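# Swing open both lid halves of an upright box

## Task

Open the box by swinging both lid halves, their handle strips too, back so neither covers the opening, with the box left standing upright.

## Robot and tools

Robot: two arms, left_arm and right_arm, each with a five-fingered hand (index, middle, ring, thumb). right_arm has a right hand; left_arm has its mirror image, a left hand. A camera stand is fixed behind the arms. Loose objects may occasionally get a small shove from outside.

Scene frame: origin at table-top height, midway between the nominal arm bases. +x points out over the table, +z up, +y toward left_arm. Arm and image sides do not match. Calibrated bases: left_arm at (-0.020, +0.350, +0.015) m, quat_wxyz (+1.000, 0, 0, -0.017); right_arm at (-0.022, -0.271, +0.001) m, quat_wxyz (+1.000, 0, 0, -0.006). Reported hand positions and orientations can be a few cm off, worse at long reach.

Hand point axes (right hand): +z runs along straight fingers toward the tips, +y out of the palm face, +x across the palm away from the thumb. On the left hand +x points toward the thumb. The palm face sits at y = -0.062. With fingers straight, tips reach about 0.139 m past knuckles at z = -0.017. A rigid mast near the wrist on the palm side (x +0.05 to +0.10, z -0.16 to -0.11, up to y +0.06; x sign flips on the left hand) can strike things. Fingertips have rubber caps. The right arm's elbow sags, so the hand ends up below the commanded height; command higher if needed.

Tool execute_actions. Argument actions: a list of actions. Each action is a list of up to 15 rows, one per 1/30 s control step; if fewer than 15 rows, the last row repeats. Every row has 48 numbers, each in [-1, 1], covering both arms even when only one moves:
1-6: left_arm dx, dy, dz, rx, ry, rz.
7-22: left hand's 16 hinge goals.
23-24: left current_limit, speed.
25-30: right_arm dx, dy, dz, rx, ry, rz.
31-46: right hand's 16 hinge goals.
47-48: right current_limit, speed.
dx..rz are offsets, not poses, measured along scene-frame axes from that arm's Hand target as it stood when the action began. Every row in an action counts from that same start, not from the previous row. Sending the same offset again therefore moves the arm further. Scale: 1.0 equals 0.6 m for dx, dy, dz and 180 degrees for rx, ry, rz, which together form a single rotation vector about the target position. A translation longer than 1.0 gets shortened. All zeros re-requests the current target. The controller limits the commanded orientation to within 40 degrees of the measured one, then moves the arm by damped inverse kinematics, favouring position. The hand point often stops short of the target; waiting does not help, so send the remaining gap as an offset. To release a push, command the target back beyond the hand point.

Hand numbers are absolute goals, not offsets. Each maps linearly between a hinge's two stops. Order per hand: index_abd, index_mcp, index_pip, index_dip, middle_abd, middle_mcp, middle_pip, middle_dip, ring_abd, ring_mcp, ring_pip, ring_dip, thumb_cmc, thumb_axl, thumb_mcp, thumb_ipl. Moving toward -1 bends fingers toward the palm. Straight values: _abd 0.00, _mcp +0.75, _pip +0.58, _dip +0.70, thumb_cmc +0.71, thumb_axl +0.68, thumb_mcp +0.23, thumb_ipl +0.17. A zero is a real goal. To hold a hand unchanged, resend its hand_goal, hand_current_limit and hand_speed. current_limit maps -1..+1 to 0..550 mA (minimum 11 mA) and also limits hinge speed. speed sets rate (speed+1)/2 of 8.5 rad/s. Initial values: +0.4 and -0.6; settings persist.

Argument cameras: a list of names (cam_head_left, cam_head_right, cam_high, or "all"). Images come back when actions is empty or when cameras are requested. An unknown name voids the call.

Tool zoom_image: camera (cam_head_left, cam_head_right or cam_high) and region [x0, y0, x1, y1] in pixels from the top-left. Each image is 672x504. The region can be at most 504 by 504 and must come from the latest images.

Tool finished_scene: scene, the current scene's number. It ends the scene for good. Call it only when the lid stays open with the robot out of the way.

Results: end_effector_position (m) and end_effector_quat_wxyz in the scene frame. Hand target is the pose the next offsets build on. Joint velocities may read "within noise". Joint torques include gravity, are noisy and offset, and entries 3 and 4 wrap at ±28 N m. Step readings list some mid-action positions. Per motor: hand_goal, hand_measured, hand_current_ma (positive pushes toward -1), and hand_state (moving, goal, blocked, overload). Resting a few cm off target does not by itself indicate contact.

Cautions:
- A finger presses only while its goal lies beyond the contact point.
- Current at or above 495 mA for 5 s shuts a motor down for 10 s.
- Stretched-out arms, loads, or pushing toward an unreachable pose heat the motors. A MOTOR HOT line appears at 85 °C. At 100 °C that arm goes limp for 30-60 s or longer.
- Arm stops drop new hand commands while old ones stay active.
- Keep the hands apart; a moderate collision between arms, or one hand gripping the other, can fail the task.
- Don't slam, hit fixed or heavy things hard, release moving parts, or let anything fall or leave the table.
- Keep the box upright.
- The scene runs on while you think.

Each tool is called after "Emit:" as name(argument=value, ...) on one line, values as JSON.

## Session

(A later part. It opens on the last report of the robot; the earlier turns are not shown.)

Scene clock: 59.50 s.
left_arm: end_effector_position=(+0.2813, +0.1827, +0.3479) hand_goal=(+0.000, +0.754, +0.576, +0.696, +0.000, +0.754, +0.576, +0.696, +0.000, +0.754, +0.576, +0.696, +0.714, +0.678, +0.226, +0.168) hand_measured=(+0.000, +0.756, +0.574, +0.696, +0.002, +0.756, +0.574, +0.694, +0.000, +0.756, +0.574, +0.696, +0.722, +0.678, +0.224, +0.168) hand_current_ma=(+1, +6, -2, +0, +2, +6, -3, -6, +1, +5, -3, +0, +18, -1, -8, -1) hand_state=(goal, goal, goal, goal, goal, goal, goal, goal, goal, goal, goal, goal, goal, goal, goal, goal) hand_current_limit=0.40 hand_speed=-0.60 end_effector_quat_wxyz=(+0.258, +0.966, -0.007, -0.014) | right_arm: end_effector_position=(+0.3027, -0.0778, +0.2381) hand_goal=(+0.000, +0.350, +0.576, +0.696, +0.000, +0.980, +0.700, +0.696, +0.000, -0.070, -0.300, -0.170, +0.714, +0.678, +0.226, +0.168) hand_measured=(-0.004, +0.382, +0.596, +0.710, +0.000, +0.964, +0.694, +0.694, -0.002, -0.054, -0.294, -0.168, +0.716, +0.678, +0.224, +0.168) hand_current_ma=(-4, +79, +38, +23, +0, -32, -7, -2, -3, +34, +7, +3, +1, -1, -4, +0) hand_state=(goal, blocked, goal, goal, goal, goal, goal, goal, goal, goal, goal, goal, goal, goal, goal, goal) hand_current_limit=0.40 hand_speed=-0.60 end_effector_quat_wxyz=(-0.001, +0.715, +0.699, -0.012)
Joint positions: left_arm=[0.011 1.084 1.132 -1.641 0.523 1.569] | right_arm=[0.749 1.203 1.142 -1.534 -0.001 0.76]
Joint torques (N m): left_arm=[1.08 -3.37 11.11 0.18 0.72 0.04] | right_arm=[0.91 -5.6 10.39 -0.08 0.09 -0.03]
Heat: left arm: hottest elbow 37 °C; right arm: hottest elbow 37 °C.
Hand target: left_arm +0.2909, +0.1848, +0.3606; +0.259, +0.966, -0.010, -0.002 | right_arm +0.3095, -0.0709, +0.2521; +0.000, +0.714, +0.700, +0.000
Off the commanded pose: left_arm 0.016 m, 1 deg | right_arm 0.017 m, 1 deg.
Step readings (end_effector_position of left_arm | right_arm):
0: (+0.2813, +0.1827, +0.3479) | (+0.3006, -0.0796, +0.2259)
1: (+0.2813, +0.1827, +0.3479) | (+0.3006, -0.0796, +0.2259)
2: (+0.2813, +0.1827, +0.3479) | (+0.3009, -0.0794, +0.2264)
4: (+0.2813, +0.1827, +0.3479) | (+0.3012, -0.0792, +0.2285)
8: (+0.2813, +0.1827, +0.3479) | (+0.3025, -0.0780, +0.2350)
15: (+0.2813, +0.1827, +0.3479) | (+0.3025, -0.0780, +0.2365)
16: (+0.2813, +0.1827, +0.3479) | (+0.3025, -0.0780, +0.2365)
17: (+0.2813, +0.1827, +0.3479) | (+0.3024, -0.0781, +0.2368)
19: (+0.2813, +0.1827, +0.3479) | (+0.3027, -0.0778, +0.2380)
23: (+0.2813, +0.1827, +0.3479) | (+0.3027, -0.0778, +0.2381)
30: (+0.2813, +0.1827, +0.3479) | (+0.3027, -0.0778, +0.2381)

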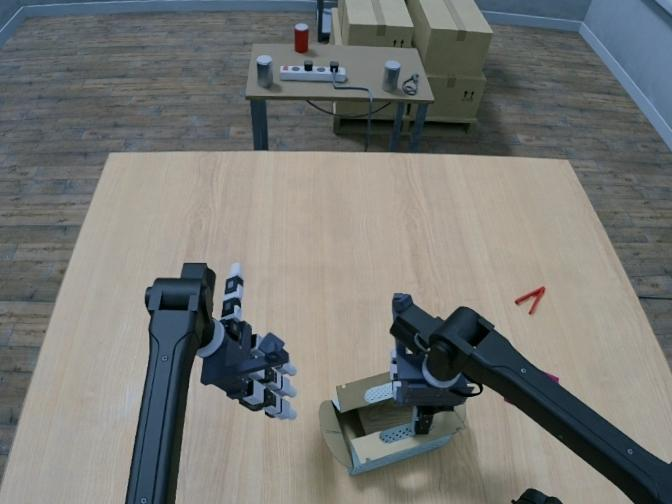

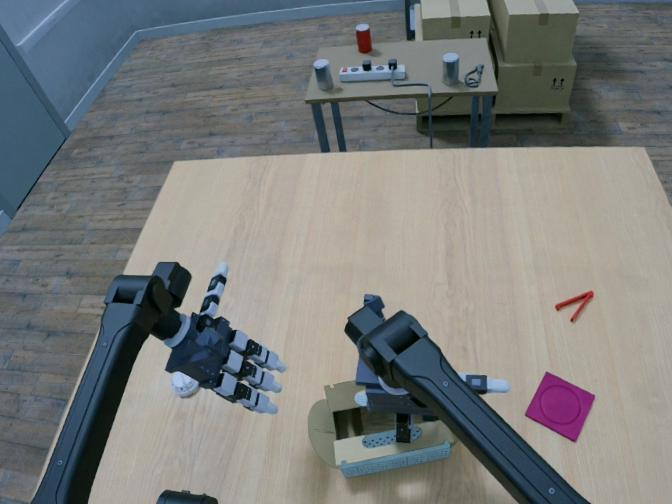

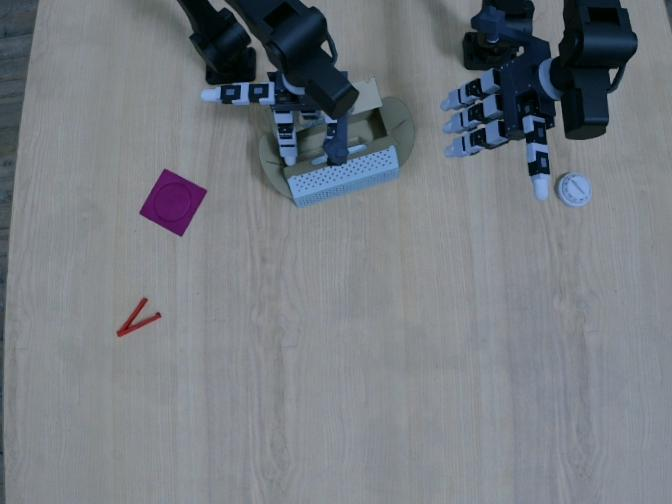

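Emit:
execute_actions(actions=[[[0,0,0,0,0,0,0,0.754,0.576,0.696,0,0.754,0.576,0.696,0,0.754,0.576,0.696,0.714,0.678,0.226,0.168,0.4,-0.6,-0.02,0.01,0.0,0,0,0,0.0,0.3,0.576,0.696,0,1.0,0.75,0.696,0,-0.07,-0.3,-0.17,0.714,0.678,0.226,0.168,0.4,-0.6],[0,0,0,0,0,0,0,0.754,0.576,0.696,0,0.754,0.576,0.696,0,0.754,0.576,0.696,0.714,0.678,0.226,0.168,0.4,-0.6,-0.04,0.02,0.0,0,0,0,0,0.25,0.576,0.696,0,1.0,0.75,0.696,0,-0.07,-0.3,-0.17,0.714,0.678,0.226,0.168,0.4,-0.6]],[[0,0,0,0,0,0,0,0.754,0.576,0.696,0,0.754,0.576,0.696,0,0.754,0.576,0.696,0.714,0.678,0.226,0.168,0.4,-0.6,-0.02,0.0,0.0,0,0,0,0.0,0.2,0.576,0.696,0,1.0,0.75,0.696,0,-0.07,-0.3,-0.17,0.714,0.678,0.226,0.168,0.4,-0.6],[0,0,0,0,0,0,0,0.754,0.576,0.696,0,0.754,0.576,0.696,0,0.754,0.576,0.696,0.714,0.678,0.226,0.168,0.4,-0.6,-0.04,0.0,0.0,0,0,0,0,0.15,0.576,0.696,0,1.0,0.75,0.696,0,-0.07,-0.3,-0.17,0.714,0.678,0.226,0.168,0.4,-0.6]]], cameras=["all"])

Emit:
zoom_image(camera="cam_high", region=[270, 85, 410, 190])

Emit:
zoom_image(camera="cam_head_left", region=[300, 340, 460, 460])

Emit:
zoom_image(camera="cam_head_right", region=[300, 360, 460, 480])

Scene clock: 63.20 s.
left_arm: end_effector_position=(+0.2813, +0.1827, +0.3479) hand_goal=(+0.000, +0.754, +0.576, +0.696, +0.000, +0.754, +0.576, +0.696, +0.000, +0.754, +0.576, +0.696, +0.714, +0.678, +0.226, +0.168) hand_measured=(+0.000, +0.756, +0.574, +0.696, +0.002, +0.756, +0.574, +0.694, +0.000, +0.756, +0.574, +0.696, +0.722, +0.678, +0.224, +0.168) hand_current_ma=(+1, +6, -2, +0, +2, +6, -3, -6, +1, +5, -3, +0, +18, -1, -8, -1) hand_state=(goal, goal, goal, goal, goal, goal, goal, goal, goal, goal, goal, goal, goal, goal, goal, goal) hand_current_limit=0.40 hand_speed=-0.60 end_effector_quat_wxyz=(+0.258, +0.966, -0.007, -0.014) | right_arm: end_effector_position=(+0.2696, -0.0579, +0.2551) hand_goal=(+0.000, +0.150, +0.576, +0.696, +0.000, +1.000, +0.750, +0.696, +0.000, -0.070, -0.300, -0.170, +0.714, +0.678, +0.226, +0.168) hand_measured=(-0.002, +0.162, +0.580, +0.700, +0.000, +0.984, +0.744, +0.694, -0.002, -0.054, -0.294, -0.168, +0.716, +0.678, +0.224, +0.168) hand_current_ma=(-2, +21, +5, +4, +0, -32, -9, -2, -2, +34, +7, +3, +1, -1, -4, +0) hand_state=(goal, goal, goal, goal, goal, goal, goal, goal, goal, goal, goal, goal, goal, goal, goal, goal) hand_current_limit=0.40 hand_speed=-0.60 end_effector_quat_wxyz=(-0.001, +0.716, +0.698, +0.008)
Joint positions: left_arm=[0.011 1.084 1.132 -1.641 0.523 1.569] | right_arm=[0.866 1.151 1.142 -1.546 -0.001 0.88]
Joint torques (N m): left_arm=[1.14 -3.19 11.1 0.21 0.72 0.03] | right_arm=[2.14 -5.95 6.87 -0.1 0.11 0.11]
Heat: left arm: hottest elbow 37 °C; right arm: hottest elbow 38 °C.
Hand target: left_arm +0.2909, +0.1848, +0.3606; +0.259, +0.966, -0.010, -0.002 | right_arm +0.2615, -0.0589, +0.2522; +0.000, +0.714, +0.700, +0.000
Off the commanded pose: left_arm 0.016 m, 1 deg | right_arm 0.009 m, 1 deg.
Step readings (end_effector_position of left_arm | right_arm):
0: (+0.2813, +0.1827, +0.3479) | (+0.3027, -0.0778, +0.2381)
1: (+0.2813, +0.1827, +0.3479) | (+0.3027, -0.0778, +0.2381)
2: (+0.2813, +0.1827, +0.3479) | (+0.3024, -0.0778, +0.2380)
4: (+0.2813, +0.1827, +0.3479) | (+0.3004, -0.0761, +0.2380)
8: (+0.2813, +0.1827, +0.3479) | (+0.2927, -0.0670, +0.2386)
15: (+0.2813, +0.1827, +0.3479) | (+0.2879, -0.0629, +0.2399)
16: (+0.2813, +0.1827, +0.3479) | (+0.2878, -0.0631, +0.2399)
17: (+0.2813, +0.1827, +0.3479) | (+0.2873, -0.0630, +0.2402)
19: (+0.2813, +0.1827, +0.3479) | (+0.2847, -0.0624, +0.2420)
23: (+0.2813, +0.1827, +0.3479) | (+0.2755, -0.0579, +0.2497)
30: (+0.2813, +0.1827, +0.3479) | (+0.2700, -0.0573, +0.2552)

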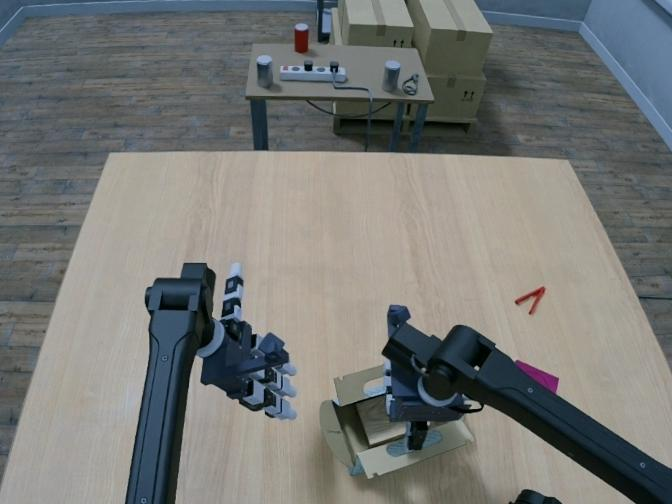

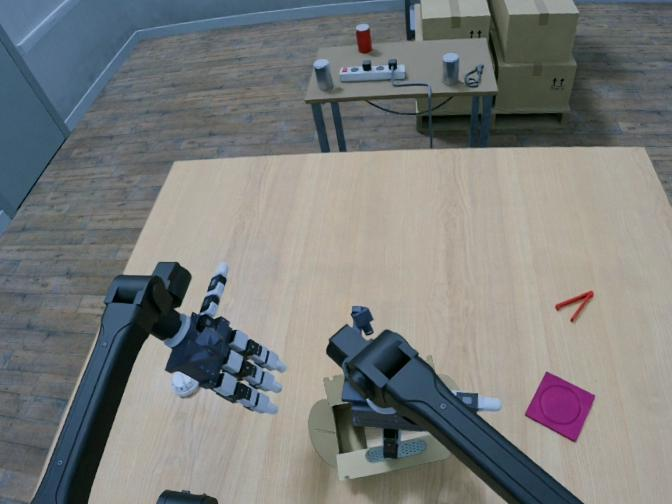

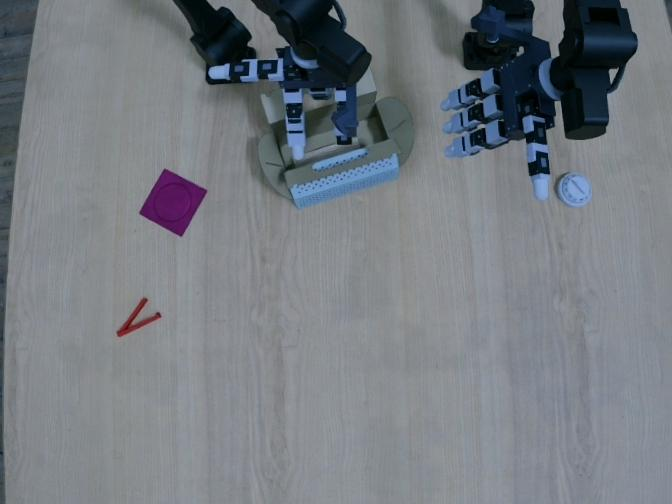

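Scaled by 3.600 from the camera's 672x504 image, which has a finer 960x720 frame.

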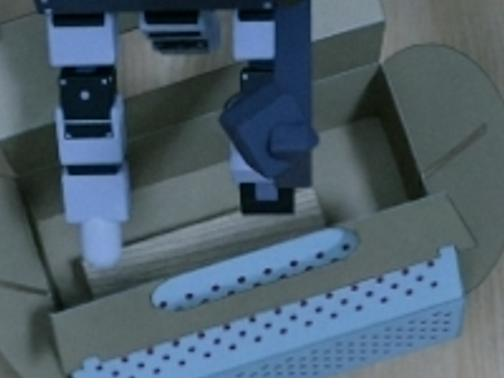

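Scaled by 3.150 from the camera's 672x504 image, which has a finer 960x720 frame.

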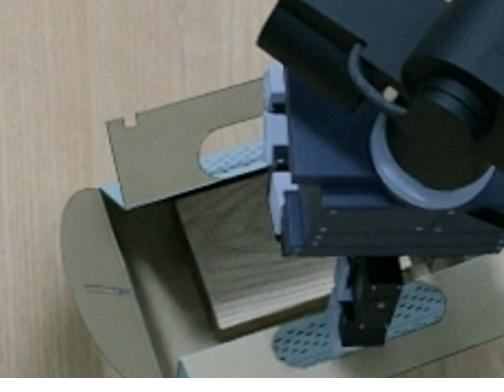

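Scaled by 3.150 from the camera's 672x504 image, which has a finer 960x720 frame.

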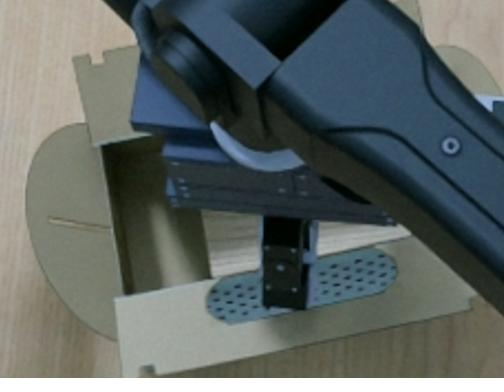

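Emit:
execute_actions(actions=[[[0,0,0,0,0,0,0,0.754,0.576,0.696,0,0.754,0.576,0.696,0,0.754,0.576,0.696,0.714,0.678,0.226,0.168,0.4,-0.6,-0.02,0.0,0.0,0,0,0,0.0,0.4,0.576,0.696,0,1.0,0.75,0.696,0,-0.07,-0.3,-0.17,0.714,0.678,0.226,0.168,0.4,-0.6],[0,0,0,0,0,0,0,0.754,0.576,0.696,0,0.754,0.576,0.696,0,0.754,0.576,0.696,0.714,0.678,0.226,0.168,0.4,-0.6,-0.04,0.0,-0.01,0,0,0,0,0.7,0.576,0.696,0,1.0,0.75,0.696,0,-0.07,-0.3,-0.17,0.714,0.678,0.226,0.168,0.4,-0.6]],[[0,0,0,0,0,0,0,0.754,0.576,0.696,0,0.754,0.576,0.696,0,0.754,0.576,0.696,0.714,0.678,0.226,0.168,0.4,-0.6,-0.02,0.0,-0.03,0,0,0,0.0,0.85,0.65,0.696,0,1.0,0.75,0.696,0,-0.07,-0.3,-0.17,0.714,0.678,0.226,0.168,0.4,-0.6],[0,0,0,0,0,0,0,0.754,0.576,0.696,0,0.754,0.576,0.696,0,0.754,0.576,0.696,0.714,0.678,0.226,0.168,0.4,-0.6,-0.03,0.0,-0.06,0,0,0,0,1.0,0.75,0.696,0,1.0,0.75,0.696,0,-0.07,-0.3,-0.17,0.714,0.678,0.226,0.168,0.4,-0.6]]], cameras=["all"])

Emit:
zoom_image(camera="cam_high", region=[260, 65, 420, 185])

Emit:
zoom_image(camera="cam_head_left", region=[300, 360, 460, 480])

Emit:
zoom_image(camera="cam_head_right", region=[300, 370, 460, 490])

Scene clock: 65.97 s.
left_arm: end_effector_position=(+0.2813, +0.1827, +0.3479) hand_goal=(+0.000, +0.754, +0.576, +0.696, +0.000, +0.754, +0.576, +0.696, +0.000, +0.754, +0.576, +0.696, +0.714, +0.678, +0.226, +0.168) hand_measured=(+0.000, +0.756, +0.574, +0.696, +0.002, +0.756, +0.574, +0.694, +0.000, +0.756, +0.574, +0.696, +0.722, +0.678, +0.224, +0.168) hand_current_ma=(+1, +6, -2, +0, +2, +6, -3, -6, +1, +5, -3, +0, +18, -1, -8, -1) hand_state=(goal, goal, goal, goal, goal, goal, goal, goal, goal, goal, goal, goal, goal, goal, goal, goal) hand_current_limit=0.40 hand_speed=-0.60 end_effector_quat_wxyz=(+0.258, +0.966, -0.007, -0.014) | right_arm: end_effector_position=(+0.2242, -0.0597, +0.2173) hand_goal=(+0.000, +1.000, +0.750, +0.696, +0.000, +1.000, +0.750, +0.696, +0.000, -0.070, -0.300, -0.170, +0.714, +0.678, +0.226, +0.168) hand_measured=(+0.016, +0.924, +0.700, +0.678, -0.020, +1.000, +0.784, +0.708, -0.002, -0.054, -0.294, -0.168, +0.716, +0.678, +0.224, +0.168) hand_current_ma=(+25, -253, -130, -32, -31, +0, +78, +21, -2, +32, +7, +3, +1, -1, -4, +0) hand_state=(goal, blocked, blocked, goal, goal, goal, blocked, goal, goal, goal, goal, goal, goal, goal, goal, goal) hand_current_limit=0.40 hand_speed=-0.60 end_effector_quat_wxyz=(-0.001, +0.713, +0.701, +0.005)
Joint positions: left_arm=[0.011 1.084 1.132 -1.641 0.523 1.569] | right_arm=[0.982 1.078 0.991 -1.474 -0.001 0.986]
Joint torques (N m): left_arm=[1.32 -3.31 11.06 0.21 0.71 0.02] | right_arm=[2.02 -3.96 6.5 0.66 0.03 0.19]
Heat: left arm: hottest elbow 38 °C; right arm: hottest elbow 38 °C.
Hand target: left_arm +0.2909, +0.1848, +0.3606; +0.259, +0.966, -0.010, -0.002 | right_arm +0.2195, -0.0588, +0.2102; +0.000, +0.714, +0.700, +0.000
Off the commanded pose: left_arm 0.016 m, 1 deg | right_arm 0.008 m, 1 deg.
Step readings (end_effector_position of left_arm | right_arm):
0: (+0.2813, +0.1827, +0.3479) | (+0.2696, -0.0580, +0.2551)
1: (+0.2813, +0.1827, +0.3479) | (+0.2695, -0.0580, +0.2550)
2: (+0.2813, +0.1827, +0.3479) | (+0.2690, -0.0581, +0.2547)
4: (+0.2813, +0.1827, +0.3479) | (+0.2646, -0.0586, +0.2521)
8: (+0.2813, +0.1827, +0.3479) | (+0.2505, -0.0583, +0.2462)
15: (+0.2813, +0.1827, +0.3479) | (+0.2451, -0.0578, +0.2462)
16: (+0.2813, +0.1827, +0.3479) | (+0.2447, -0.0580, +0.2460)
17: (+0.2813, +0.1827, +0.3479) | (+0.2439, -0.0581, +0.2449)
19: (+0.2813, +0.1827, +0.3479) | (+0.2404, -0.0589, +0.2386)
23: (+0.2813, +0.1827, +0.3479) | (+0.2280, -0.0581, +0.2272)
30: (+0.2813, +0.1827, +0.3479) | (+0.2238, -0.0598, +0.2172)

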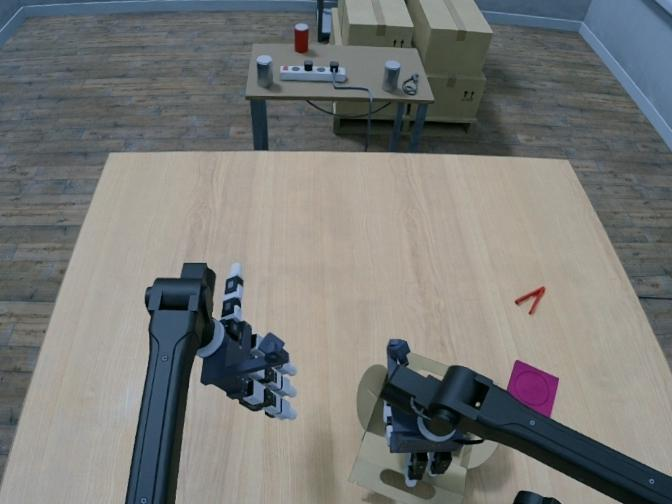

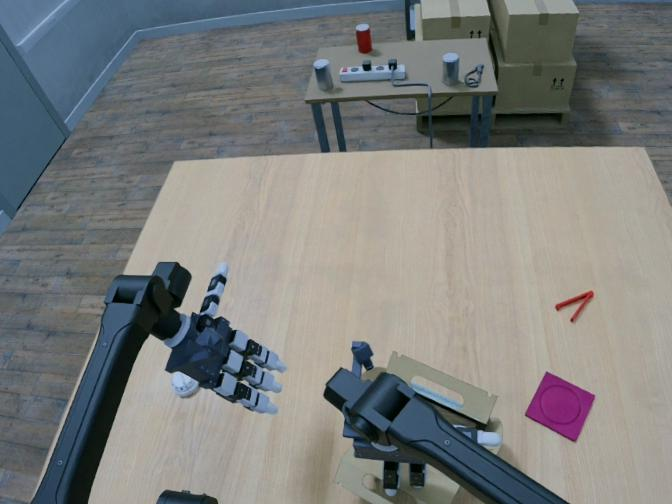

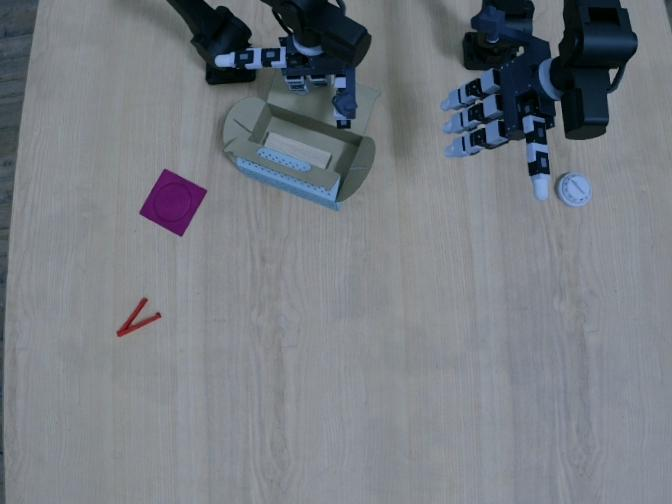

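Scaled by 3.150 from the camera's 672x504 image, which has a finer 960x720 frame.

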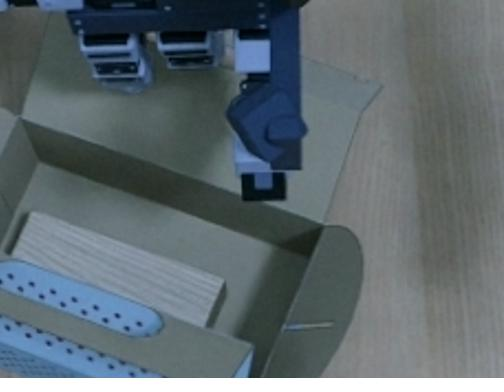

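Scaled by 3.150 from the camera's 672x504 image, which has a finer 960x720 frame.

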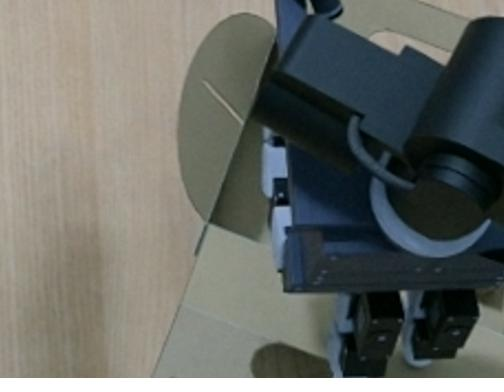

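Scaled by 3.150 from the camera's 672x504 image, which has a finer 960x720 frame.

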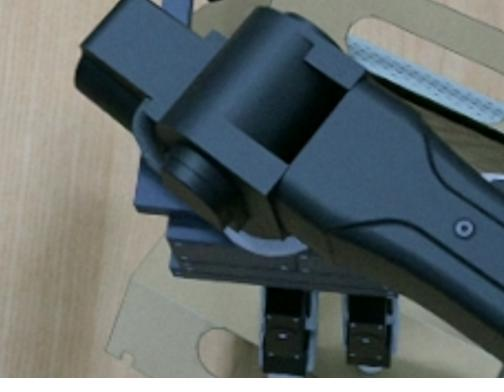

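Emit:
execute_actions(actions=[[[0,0,0,0,0,0,0,0.754,0.576,0.696,0,0.754,0.576,0.696,0,0.754,0.576,0.696,0.714,0.678,0.226,0.168,0.4,-0.6,0.0,0.0,0.03,0,0,0,0.0,0.9,0.7,0.696,0,0.95,0.7,0.696,0,-0.07,-0.3,-0.17,0.714,0.678,0.226,0.168,0.4,-0.6],[0,0,0,0,0,0,0,0.754,0.576,0.696,0,0.754,0.576,0.696,0,0.754,0.576,0.696,0.714,0.678,0.226,0.168,0.4,-0.6,0.0,0.0,0.1,0,0,0,0,0.8,0.6,0.696,0,0.85,0.65,0.696,0,-0.07,-0.3,-0.17,0.714,0.678,0.226,0.168,0.4,-0.6]],[[0,0,0,0,0,0,0,0.754,0.576,0.696,0,0.754,0.576,0.696,0,0.754,0.576,0.696,0.714,0.678,0.226,0.168,0.4,-0.6,0.0,0.0,0.03,0,0,0,0.0,0.754,0.576,0.696,0,0.754,0.576,0.696,0,-0.07,-0.3,-0.17,0.714,0.678,0.226,0.168,0.4,-0.6],[0,0,0,0,0,0,0,0.754,0.576,0.696,0,0.754,0.576,0.696,0,0.754,0.576,0.696,0.714,0.678,0.226,0.168,0.4,-0.6,0.05,-0.035,0.06,0,0,0,0,0.754,0.576,0.696,0,0.754,0.576,0.696,0,0.754,-0.3,-0.17,0.714,0.678,0.226,0.168,0.4,-0.6]]], cameras=["all"])

Emit:
zoom_image(camera="cam_high", region=[210, 55, 410, 205])

Emit:
zoom_image(camera="cam_head_left", region=[340, 340, 540, 500])

Scene clock: 69.20 s.
left_arm: end_effector_position=(+0.2813, +0.1827, +0.3479) hand_goal=(+0.000, +0.754, +0.576, +0.696, +0.000, +0.754, +0.576, +0.696, +0.000, +0.754, +0.576, +0.696, +0.714, +0.678, +0.226, +0.168) hand_measured=(+0.000, +0.756, +0.574, +0.696, +0.002, +0.756, +0.574, +0.694, +0.000, +0.756, +0.574, +0.696, +0.722, +0.678, +0.224, +0.168) hand_current_ma=(+1, +6, -2, +0, +2, +6, -3, -6, +1, +5, -3, +0, +18, -1, -8, -1) hand_state=(goal, goal, goal, goal, goal, goal, goal, goal, goal, goal, goal, goal, goal, goal, goal, goal) hand_current_limit=0.40 hand_speed=-0.60 end_effector_quat_wxyz=(+0.258, +0.966, -0.007, -0.014) | right_arm: end_effector_position=(+0.2413, -0.0829, +0.2857) hand_goal=(+0.000, +0.754, +0.576, +0.696, +0.000, +0.754, +0.576, +0.696, +0.000, +0.754, -0.300, -0.170, +0.714, +0.678, +0.226, +0.168) hand_measured=(+0.002, +0.754, +0.578, +0.694, -0.002, +0.754, +0.578, +0.698, -0.002, +0.752, -0.294, -0.168, +0.716, +0.678, +0.224, +0.168) hand_current_ma=(+2, +0, +2, -3, -3, +0, +2, +2, -2, -1, +7, +3, +1, -1, -4, +0) hand_state=(goal, goal, goal, goal, goal, goal, goal, goal, goal, goal, goal, goal, goal, goal, goal, goal) hand_current_limit=0.40 hand_speed=-0.60 end_effector_quat_wxyz=(+0.007, +0.714, +0.700, -0.003)
Joint positions: left_arm=[0.011 1.084 1.132 -1.641 0.523 1.569] | right_arm=[0.892 1.069 1.163 -1.672 0.012 0.899]
Joint torques (N m): left_arm=[1.2 -3.19 11.1 0.17 0.72 0.04] | right_arm=[-0.67 -4.13 11.04 -0.16 -0.11 -0.16]
Heat: left arm: hottest elbow 38 °C; right arm: hottest elbow 39 °C.
Hand target: left_arm +0.2909, +0.1848, +0.3606; +0.259, +0.966, -0.010, -0.002 | right_arm +0.2494, -0.0799, +0.3062; +0.000, +0.714, +0.700, +0.000
Off the commanded pose: left_arm 0.016 m, 1 deg | right_arm 0.022 m, 1 deg.
joint sent to its limit (right arm) — joint 4 (wrist pitch), lower limit. The joint targets still meet the commanded pose.
Step readings (end_effector_position of left_arm | right_arm):
0: (+0.2813, +0.1827, +0.3479) | (+0.2242, -0.0597, +0.2173)
1: (+0.2813, +0.1827, +0.3479) | (+0.2242, -0.0597, +0.2173)
2: (+0.2813, +0.1827, +0.3479) | (+0.2237, -0.0600, +0.2171)
4: (+0.2813, +0.1827, +0.3479) | (+0.2196, -0.0638, +0.2185)
8: (+0.2813, +0.1827, +0.3479) | (+0.2158, -0.0706, +0.2320)
15: (+0.2813, +0.1827, +0.3479) | (+0.2181, -0.0673, +0.2497)
16: (+0.2813, +0.1827, +0.3479) | (+0.2178, -0.0677, +0.2498)
17: (+0.2813, +0.1827, +0.3479) | (+0.2172, -0.0687, +0.2506)
19: (+0.2813, +0.1827, +0.3479) | (+0.2179, -0.0714, +0.2550)
23: (+0.2813, +0.1827, +0.3479) | (+0.2318, -0.0796, +0.2735)
30: (+0.2813, +0.1827, +0.3479) | (+0.2411, -0.0837, +0.2858)

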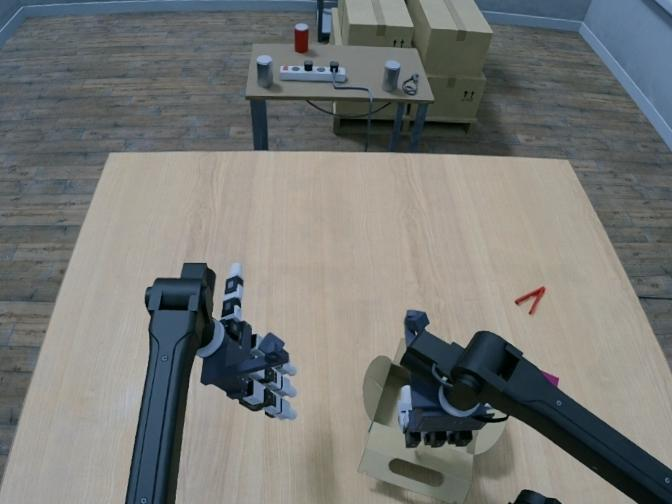

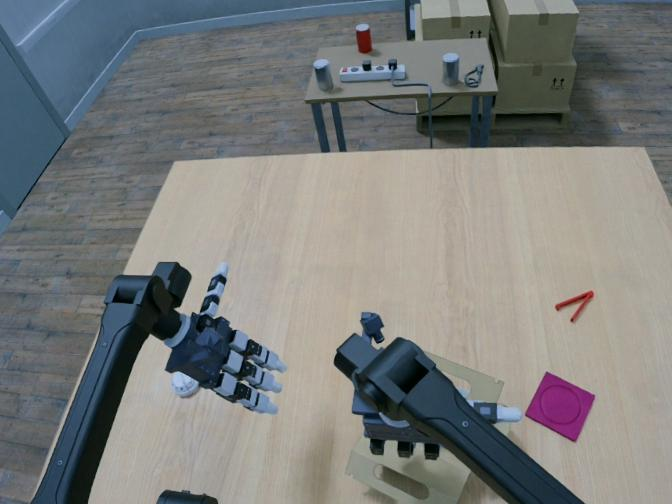

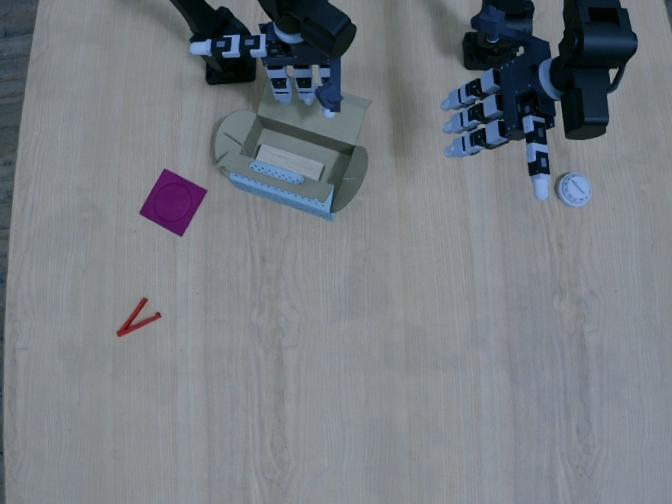

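Scaled by 2.520 from the camera's 672x504 image, which has a finer 960x720 frame.

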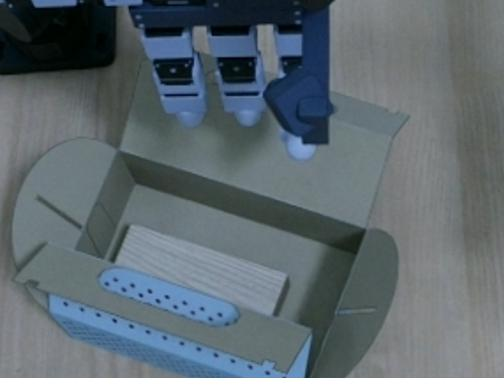

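Scaled by 2.520 from the camera's 672x504 image, which has a finer 960x720 frame.

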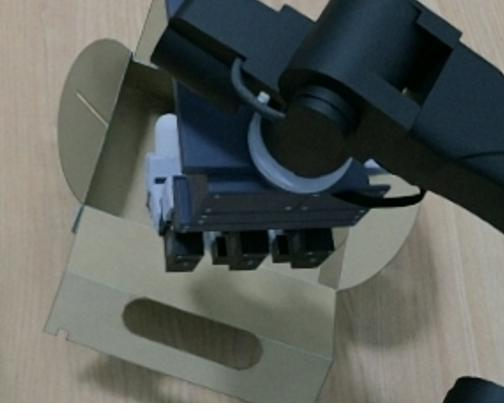

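Emit:
execute_actions(actions=[[[0,0,0,0,0,0,0,0.754,0.576,0.696,0,0.754,0.576,0.696,0,0.754,0.576,0.696,0.714,0.678,0.226,0.168,0.4,-0.6,0.05,-0.01,0.0,0,0,0,0.0,0.754,0.576,0.696,0,0.754,0.576,0.696,0,0.754,0.1,0.2,0.714,0.678,0.226,0.168,0.4,-0.6],[0,0,0,0,0,0,0,0.754,0.576,0.696,0,0.754,0.576,0.696,0,0.754,0.576,0.696,0.714,0.678,0.226,0.168,0.4,-0.6,0.108,-0.028,-0.02,0,0,0,0,0.754,0.576,0.696,0,0.754,0.576,0.696,0,0.754,0.576,0.696,0.714,0.678,0.226,0.168,0.4,-0.6]],[[0,0,0,0,0,0,0,0.754,0.576,0.696,0,0.754,0.576,0.696,0,0.754,0.576,0.696,0.714,0.678,0.226,0.168,0.4,-0.6,0.0,0.0,-0.03,0,0,0,0.0,0.754,0.576,0.696,0,0.754,0.576,0.696,0,0.754,0.576,0.696,0.714,0.678,0.226,0.168,0.4,-0.6],[0,0,0,0,0,0,0,0.754,0.576,0.696,0,0.754,0.576,0.696,0,0.754,0.576,0.696,0.714,0.678,0.226,0.168,0.4,-0.6,0.0,0.0,-0.085,0,0,0,0,0.754,0.576,0.696,0,0.754,0.576,0.696,0,0.754,0.576,0.696,0.714,0.678,0.226,0.168,0.4,-0.6]]], cameras=["all"])

Emit:
zoom_image(camera="cam_high", region=[210, 55, 410, 205])

Emit:
zoom_image(camera="cam_head_left", region=[340, 340, 540, 500])

Scene clock: 73.13 s.
left_arm: end_effector_position=(+0.2813, +0.1827, +0.3479) hand_goal=(+0.000, +0.754, +0.576, +0.696, +0.000, +0.754, +0.576, +0.696, +0.000, +0.754, +0.576, +0.696, +0.714, +0.678, +0.226, +0.168) hand_measured=(+0.000, +0.756, +0.574, +0.696, +0.002, +0.756, +0.574, +0.694, +0.000, +0.756, +0.574, +0.696, +0.722, +0.678, +0.224, +0.168) hand_current_ma=(+1, +6, -2, +0, +2, +6, -3, -6, +1, +5, -3, +0, +18, -1, -8, -1) hand_state=(goal, goal, goal, goal, goal, goal, goal, goal, goal, goal, goal, goal, goal, goal, goal, goal) hand_current_limit=0.40 hand_speed=-0.60 end_effector_quat_wxyz=(+0.258, +0.966, -0.007, -0.014) | right_arm: end_effector_position=(+0.3101, -0.0956, +0.2502) hand_goal=(+0.000, +0.754, +0.576, +0.696, +0.000, +0.754, +0.576, +0.696, +0.000, +0.754, +0.576, +0.696, +0.714, +0.678, +0.226, +0.168) hand_measured=(+0.002, +0.754, +0.578, +0.694, -0.002, +0.754, +0.578, +0.698, -0.002, +0.754, +0.574, +0.694, +0.716, +0.678, +0.224, +0.168) hand_current_ma=(+2, +0, +2, -3, -2, +0, +2, +2, -2, +0, -3, -3, +1, -1, -4, +0) hand_state=(goal, goal, goal, goal, goal, goal, goal, goal, goal, goal, goal, goal, goal, goal, goal, goal) hand_current_limit=0.40 hand_speed=-0.60 end_effector_quat_wxyz=(+0.002, +0.714, +0.700, +0.004)
Joint positions: left_arm=[0.011 1.084 1.132 -1.641 0.523 1.569] | right_arm=[0.694 1.164 1.139 -1.537 0.004 0.703]
Joint torques (N m): left_arm=[1.14 -3.31 11.08 0.2 0.73 0.04] | right_arm=[-0.32 -4.66 7.12 0.76 -0.14 -0.17]
Heat: left arm: hottest elbow 38 °C; right arm: hottest elbow 39 °C.
Hand target: left_arm +0.2909, +0.1848, +0.3606; +0.259, +0.966, -0.010, -0.002 | right_arm +0.3142, -0.0966, +0.2431; +0.000, +0.714, +0.700, +0.000
Off the commanded pose: left_arm 0.016 m, 1 deg | right_arm 0.008 m, 0 deg.
Step readings (end_effector_position of left_arm | right_arm):
0: (+0.2813, +0.1827, +0.3479) | (+0.2413, -0.0828, +0.2857)
1: (+0.2813, +0.1827, +0.3479) | (+0.2415, -0.0829, +0.2857)
2: (+0.2813, +0.1827, +0.3479) | (+0.2425, -0.0833, +0.2858)
4: (+0.2813, +0.1827, +0.3479) | (+0.2515, -0.0883, +0.2865)
8: (+0.2813, +0.1827, +0.3479) | (+0.2822, -0.1083, +0.2845)
15: (+0.2813, +0.1827, +0.3479) | (+0.2979, -0.1080, +0.2733)
16: (+0.2813, +0.1827, +0.3479) | (+0.2980, -0.1074, +0.2730)
17: (+0.2813, +0.1827, +0.3479) | (+0.2988, -0.1066, +0.2731)
19: (+0.2813, +0.1827, +0.3479) | (+0.3042, -0.1016, +0.2732)
23: (+0.2813, +0.1827, +0.3479) | (+0.3106, -0.0957, +0.2620)
30: (+0.2813, +0.1827, +0.3479) | (+0.3093, -0.0963, +0.2500)

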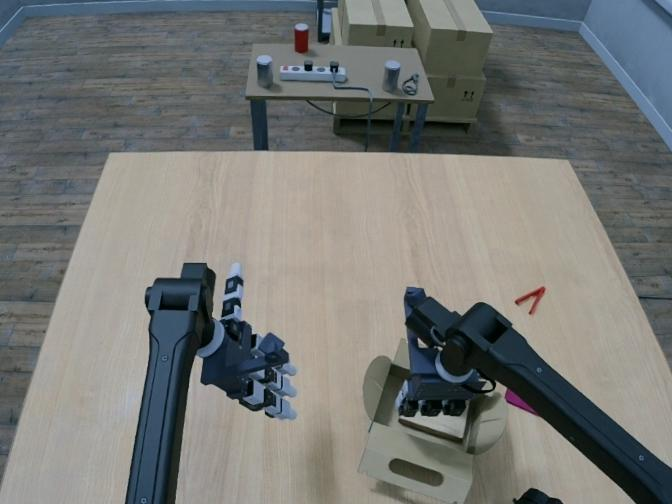

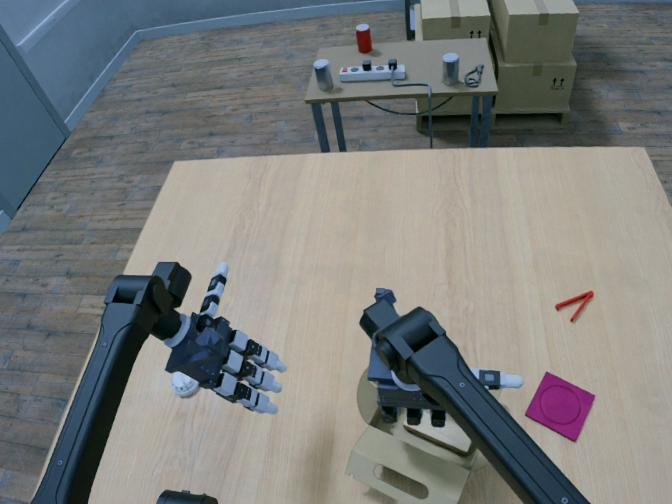

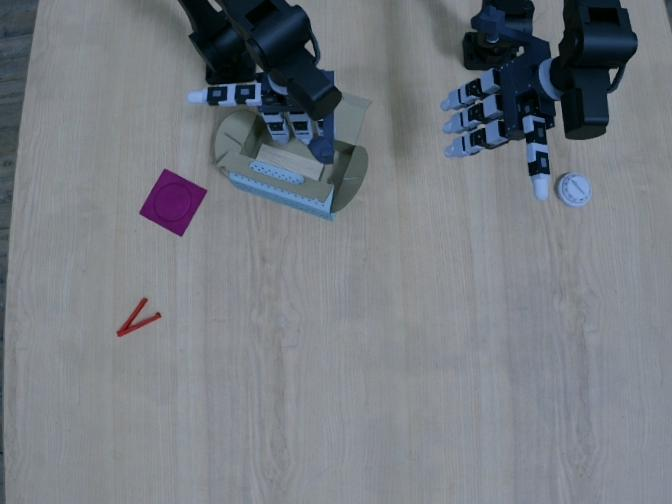

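Scaled by 2.520 from the camera's 672x504 image, which has a finer 960x720 frame.

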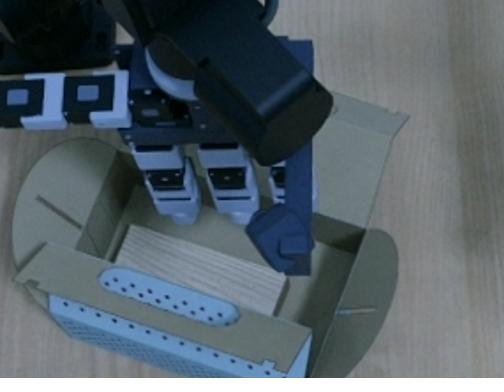

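Scaled by 2.520 from the camera's 672x504 image, which has a finer 960x720 frame.

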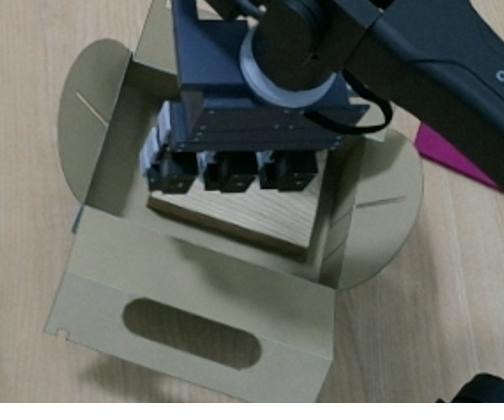

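Emit:
execute_actions(actions=[[[0,0,0,0,0,0,0,0.754,0.576,0.696,0,0.754,0.576,0.696,0,0.754,0.576,0.696,0.714,0.678,0.226,0.168,0.4,-0.6,0.03,0.0,-0.01,0,0,0,0.0,0.754,0.576,0.696,0,0.754,0.576,0.696,0,0.754,0.576,0.696,0.714,0.678,0.226,0.168,0.4,-0.6],[0,0,0,0,0,0,0,0.754,0.576,0.696,0,0.754,0.576,0.696,0,0.754,0.576,0.696,0.714,0.678,0.226,0.168,0.4,-0.6,0.07,0,-0.025,0,0,0,0,0.754,0.576,0.696,0,0.754,0.576,0.696,0,0.754,0.576,0.696,0.714,0.678,0.226,0.168,0.4,-0.6]],[[0,0,0,0,0,0,0,0.754,0.576,0.696,0,0.754,0.576,0.696,0,0.754,0.576,0.696,0.714,0.678,0.226,0.168,0.4,-0.6,0.035,0.0,0,0,0,0,0.0,0.754,0.576,0.696,0,0.754,0.576,0.696,0,0.754,0.576,0.696,0.714,0.678,0.226,0.168,0.4,-0.6],[0,0,0,0,0,0,0,0.754,0.576,0.696,0,0.754,0.576,0.696,0,0.754,0.576,0.696,0.714,0.678,0.226,0.168,0.4,-0.6,0.07,0.0,0,0,0,0,0,0.754,0.576,0.696,0,0.754,0.576,0.696,0,0.754,0.576,0.696,0.714,0.678,0.226,0.168,0.4,-0.6]]], cameras=["all"])

Emit:
zoom_image(camera="cam_high", region=[210, 55, 410, 205])

Emit:
zoom_image(camera="cam_head_left", region=[340, 340, 540, 500])

Scene clock: 75.20 s.
left_arm: end_effector_position=(+0.2813, +0.1827, +0.3479) hand_goal=(+0.000, +0.754, +0.576, +0.696, +0.000, +0.754, +0.576, +0.696, +0.000, +0.754, +0.576, +0.696, +0.714, +0.678, +0.226, +0.168) hand_measured=(+0.000, +0.756, +0.574, +0.696, +0.002, +0.756, +0.574, +0.694, +0.000, +0.756, +0.574, +0.696, +0.722, +0.678, +0.224, +0.168) hand_current_ma=(+1, +6, -2, +0, +2, +6, -3, -6, +1, +5, -3, +0, +18, -1, -8, -1) hand_state=(goal, goal, goal, goal, goal, goal, goal, goal, goal, goal, goal, goal, goal, goal, goal, goal) hand_current_limit=0.40 hand_speed=-0.60 end_effector_quat_wxyz=(+0.258, +0.966, -0.007, -0.014) | right_arm: end_effector_position=(+0.3786, -0.1031, +0.2127) hand_goal=(+0.000, +0.754, +0.576, +0.696, +0.000, +0.754, +0.576, +0.696, +0.000, +0.754, +0.576, +0.696, +0.714, +0.678, +0.226, +0.168) hand_measured=(+0.002, +0.754, +0.578, +0.694, -0.002, +0.754, +0.578, +0.698, -0.002, +0.754, +0.574, +0.694, +0.716, +0.678, +0.224, +0.168) hand_current_ma=(+2, +1, +2, -3, -2, +0, +2, +2, -2, +0, -2, -3, +1, -1, -4, +0) hand_state=(goal, goal, goal, goal, goal, goal, goal, goal, goal, goal, goal, goal, goal, goal, goal, goal) hand_current_limit=0.40 hand_speed=-0.60 end_effector_quat_wxyz=(-0.004, +0.715, +0.699, -0.020)
Joint positions: left_arm=[0.011 1.084 1.132 -1.641 0.523 1.569] | right_arm=[0.56 1.342 1.201 -1.47 0.002 0.571]
Joint torques (N m): left_arm=[1.2 -3.25 11.15 0.18 0.71 0.04] | right_arm=[-0.38 -6.83 11.19 0.47 -0.03 -0.19]
Heat: left arm: hottest elbow 39 °C; right arm: hottest elbow 39 °C.
Hand target: left_arm +0.2909, +0.1848, +0.3606; +0.259, +0.966, -0.010, -0.002 | right_arm +0.3982, -0.0967, +0.2282; +0.000, +0.714, +0.700, +0.000
Off the commanded pose: left_arm 0.016 m, 1 deg | right_arm 0.026 m, 2 deg.
Step readings (end_effector_position of left_arm | right_arm):
0: (+0.2813, +0.1827, +0.3479) | (+0.3102, -0.0955, +0.2502)
1: (+0.2813, +0.1827, +0.3479) | (+0.3103, -0.0956, +0.2502)
2: (+0.2813, +0.1827, +0.3479) | (+0.3111, -0.0955, +0.2500)
4: (+0.2813, +0.1827, +0.3479) | (+0.3166, -0.0952, +0.2476)
8: (+0.2813, +0.1827, +0.3479) | (+0.3342, -0.1008, +0.2329)
15: (+0.2813, +0.1827, +0.3479) | (+0.3435, -0.1015, +0.2182)
16: (+0.2813, +0.1827, +0.3479) | (+0.3436, -0.1013, +0.2182)
17: (+0.2813, +0.1827, +0.3479) | (+0.3440, -0.1013, +0.2182)
19: (+0.2813, +0.1827, +0.3479) | (+0.3483, -0.1016, +0.2178)
23: (+0.2813, +0.1827, +0.3479) | (+0.3677, -0.1039, +0.2162)
30: (+0.2813, +0.1827, +0.3479) | (+0.3772, -0.1043, +0.2107)

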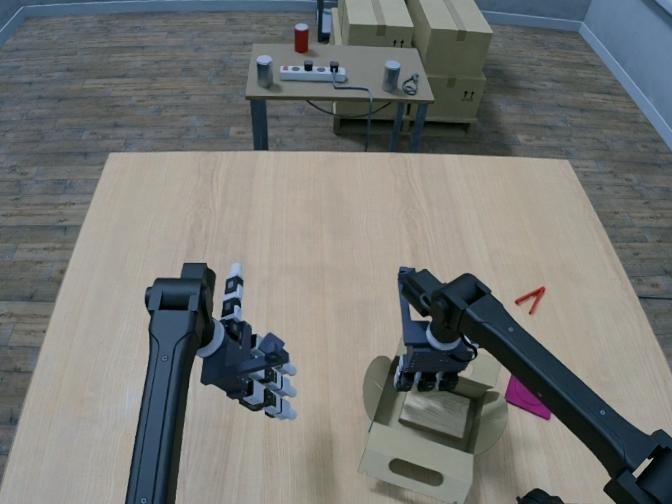

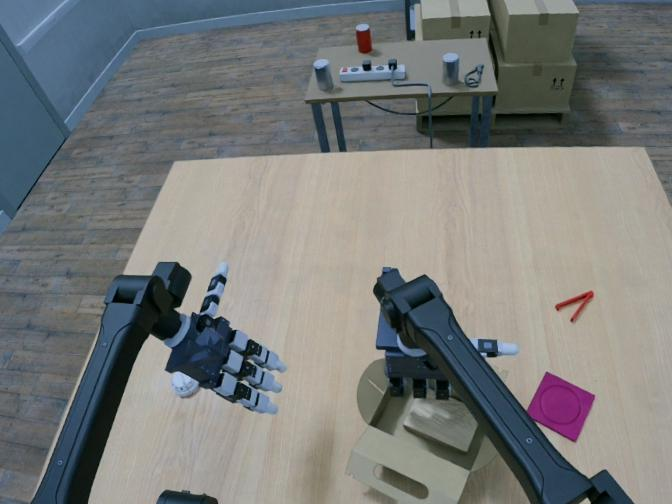

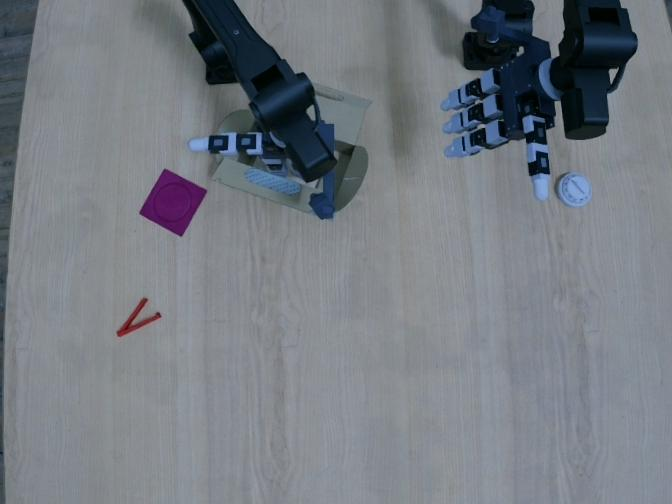

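Scaled by 2.520 from the camera's 672x504 image, which has a finer 960x720 frame.

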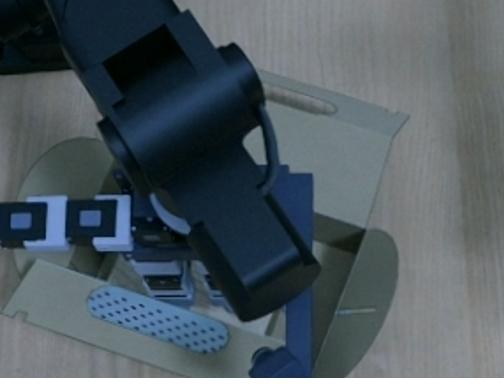

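Scaled by 2.520 from the camera's 672x504 image, which has a finer 960x720 frame.

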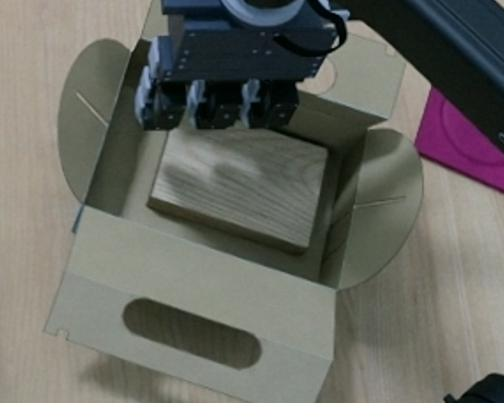

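Emit:
execute_actions(actions=[[[0,0,0,0,0,0,0,0.754,0.576,0.696,0,0.754,0.576,0.696,0,0.754,0.576,0.696,0.714,0.678,0.226,0.168,0.4,-0.6,0.0,0.0,0.03,0,0,0,0.0,0.754,0.576,0.696,0,0.754,0.576,0.696,0,0.754,0.576,0.696,0.714,0.678,0.226,0.168,0.4,-0.6],[0,0,0,0,0,0,0,0.754,0.576,0.696,0,0.754,0.576,0.696,0,0.754,0.576,0.696,0.714,0.678,0.226,0.168,0.4,-0.6,0.04,0,0.03,0,0,0,0,0.754,0.576,0.696,0,0.754,0.576,0.696,0,0.754,0.576,0.696,0.714,0.678,0.226,0.168,0.4,-0.6]],[[0,0,0,0,0,0,0,0.754,0.576,0.696,0,0.754,0.576,0.696,0,0.754,0.576,0.696,0.714,0.678,0.226,0.168,0.4,-0.6,0.035,0.0,0,0,0,0,0.0,0.754,0.576,0.696,0,0.754,0.576,0.696,0,0.754,0.576,0.696,0.714,0.678,0.226,0.168,0.4,-0.6],[0,0,0,0,0,0,0,0.754,0.576,0.696,0,0.754,0.576,0.696,0,0.754,0.576,0.696,0.714,0.678,0.226,0.168,0.4,-0.6,0.07,-0.01,0,0,0,0,0,0.754,0.576,0.696,0,0.754,0.576,0.696,0,0.754,0.576,0.696,0.714,0.678,0.226,0.168,0.4,-0.6]]], cameras=["all"])

Emit:
zoom_image(camera="cam_high", region=[200, 85, 400, 235])

Emit:
zoom_image(camera="cam_head_left", region=[340, 340, 540, 500])

Scene clock: 77.70 s.
left_arm: end_effector_position=(+0.2813, +0.1827, +0.3479) hand_goal=(+0.000, +0.754, +0.576, +0.696, +0.000, +0.754, +0.576, +0.696, +0.000, +0.754, +0.576, +0.696, +0.714, +0.678, +0.226, +0.168) hand_measured=(+0.000, +0.756, +0.574, +0.696, +0.002, +0.756, +0.574, +0.694, +0.000, +0.756, +0.574, +0.696, +0.722, +0.678, +0.224, +0.168) hand_current_ma=(+1, +6, -2, +0, +2, +6, -3, -6, +1, +5, -3, +0, +18, -1, -8, -1) hand_state=(goal, goal, goal, goal, goal, goal, goal, goal, goal, goal, goal, goal, goal, goal, goal, goal) hand_current_limit=0.40 hand_speed=-0.60 end_effector_quat_wxyz=(+0.258, +0.966, -0.007, -0.014) | right_arm: end_effector_position=(+0.4489, -0.1050, +0.2343) hand_goal=(+0.000, +0.754, +0.576, +0.696, +0.000, +0.754, +0.576, +0.696, +0.000, +0.754, +0.576, +0.696, +0.714, +0.678, +0.226, +0.168) hand_measured=(-0.002, +0.756, +0.580, +0.698, -0.002, +0.754, +0.578, +0.698, -0.002, +0.754, +0.574, +0.694, +0.716, +0.678, +0.224, +0.168) hand_current_ma=(-1, +2, +4, +1, -2, +0, +2, +2, -2, +0, -2, -3, +1, -1, -4, +0) hand_state=(goal, goal, goal, goal, goal, goal, goal, goal, goal, goal, goal, goal, goal, goal, goal, goal) hand_current_limit=0.40 hand_speed=-0.60 end_effector_quat_wxyz=(-0.002, +0.715, +0.699, -0.009)
Joint positions: left_arm=[0.011 1.084 1.132 -1.641 0.523 1.569] | right_arm=[0.471 1.48 1.395 -1.505 0.001 0.482]
Joint torques (N m): left_arm=[1.08 -3.25 11.1 0.16 0.73 0.04] | right_arm=[-0.26 -8.88 11.18 -0.16 -0.02 -0.18]
Heat: left arm: hottest elbow 39 °C; right arm: hottest elbow 40 °C.
Hand target: left_arm +0.2909, +0.1848, +0.3606; +0.259, +0.966, -0.010, -0.002 | right_arm +0.4643, -0.1027, +0.2462; +0.000, +0.714, +0.700, +0.000
Off the commanded pose: left_arm 0.016 m, 1 deg | right_arm 0.020 m, 1 deg.
Step readings (end_effector_position of left_arm | right_arm):
0: (+0.2813, +0.1827, +0.3479) | (+0.3786, -0.1031, +0.2127)
1: (+0.2813, +0.1827, +0.3479) | (+0.3788, -0.1030, +0.2130)
2: (+0.2813, +0.1827, +0.3479) | (+0.3791, -0.1027, +0.2136)
4: (+0.2813, +0.1827, +0.3479) | (+0.3825, -0.1019, +0.2177)
8: (+0.2813, +0.1827, +0.3479) | (+0.3985, -0.0982, +0.2317)
15: (+0.2813, +0.1827, +0.3479) | (+0.4063, -0.0987, +0.2365)
16: (+0.2813, +0.1827, +0.3479) | (+0.4065, -0.0987, +0.2358)
17: (+0.2813, +0.1827, +0.3479) | (+0.4075, -0.0990, +0.2354)
19: (+0.2813, +0.1827, +0.3479) | (+0.4140, -0.0984, +0.2356)
23: (+0.2813, +0.1827, +0.3479) | (+0.4363, -0.1025, +0.2354)
30: (+0.2813, +0.1827, +0.3479) | (+0.4468, -0.1065, +0.2305)

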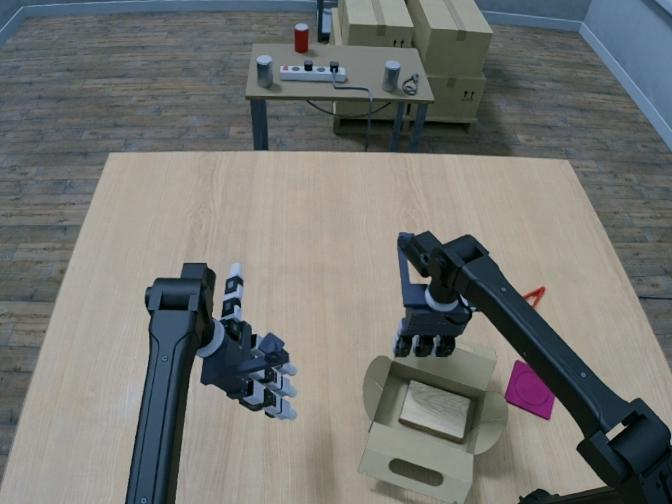

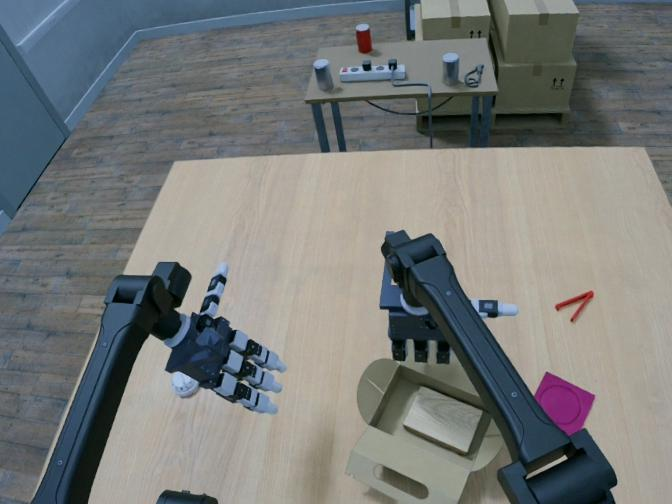

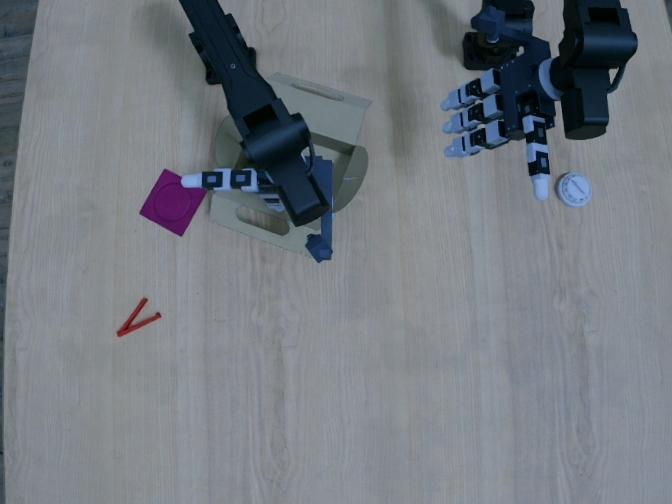

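Scaled by 2.520 from the camera's 672x504 image, which has a finer 960x720 frame.

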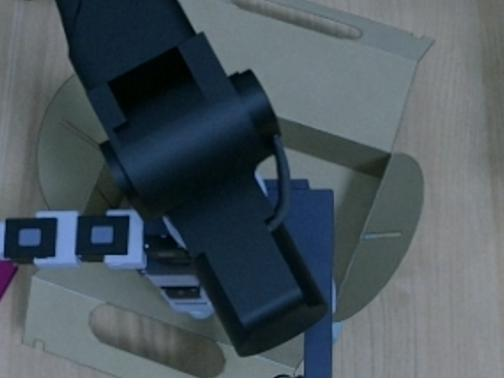

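Scaled by 2.520 from the camera's 672x504 image, which has a finer 960x720 frame.

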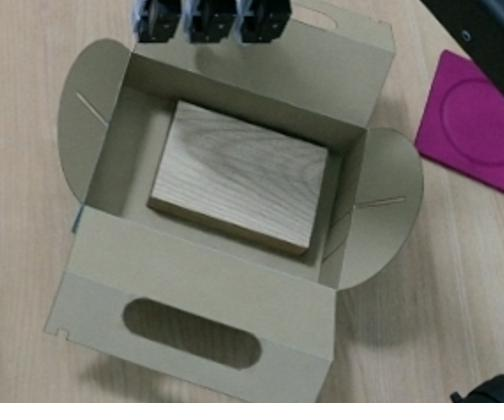

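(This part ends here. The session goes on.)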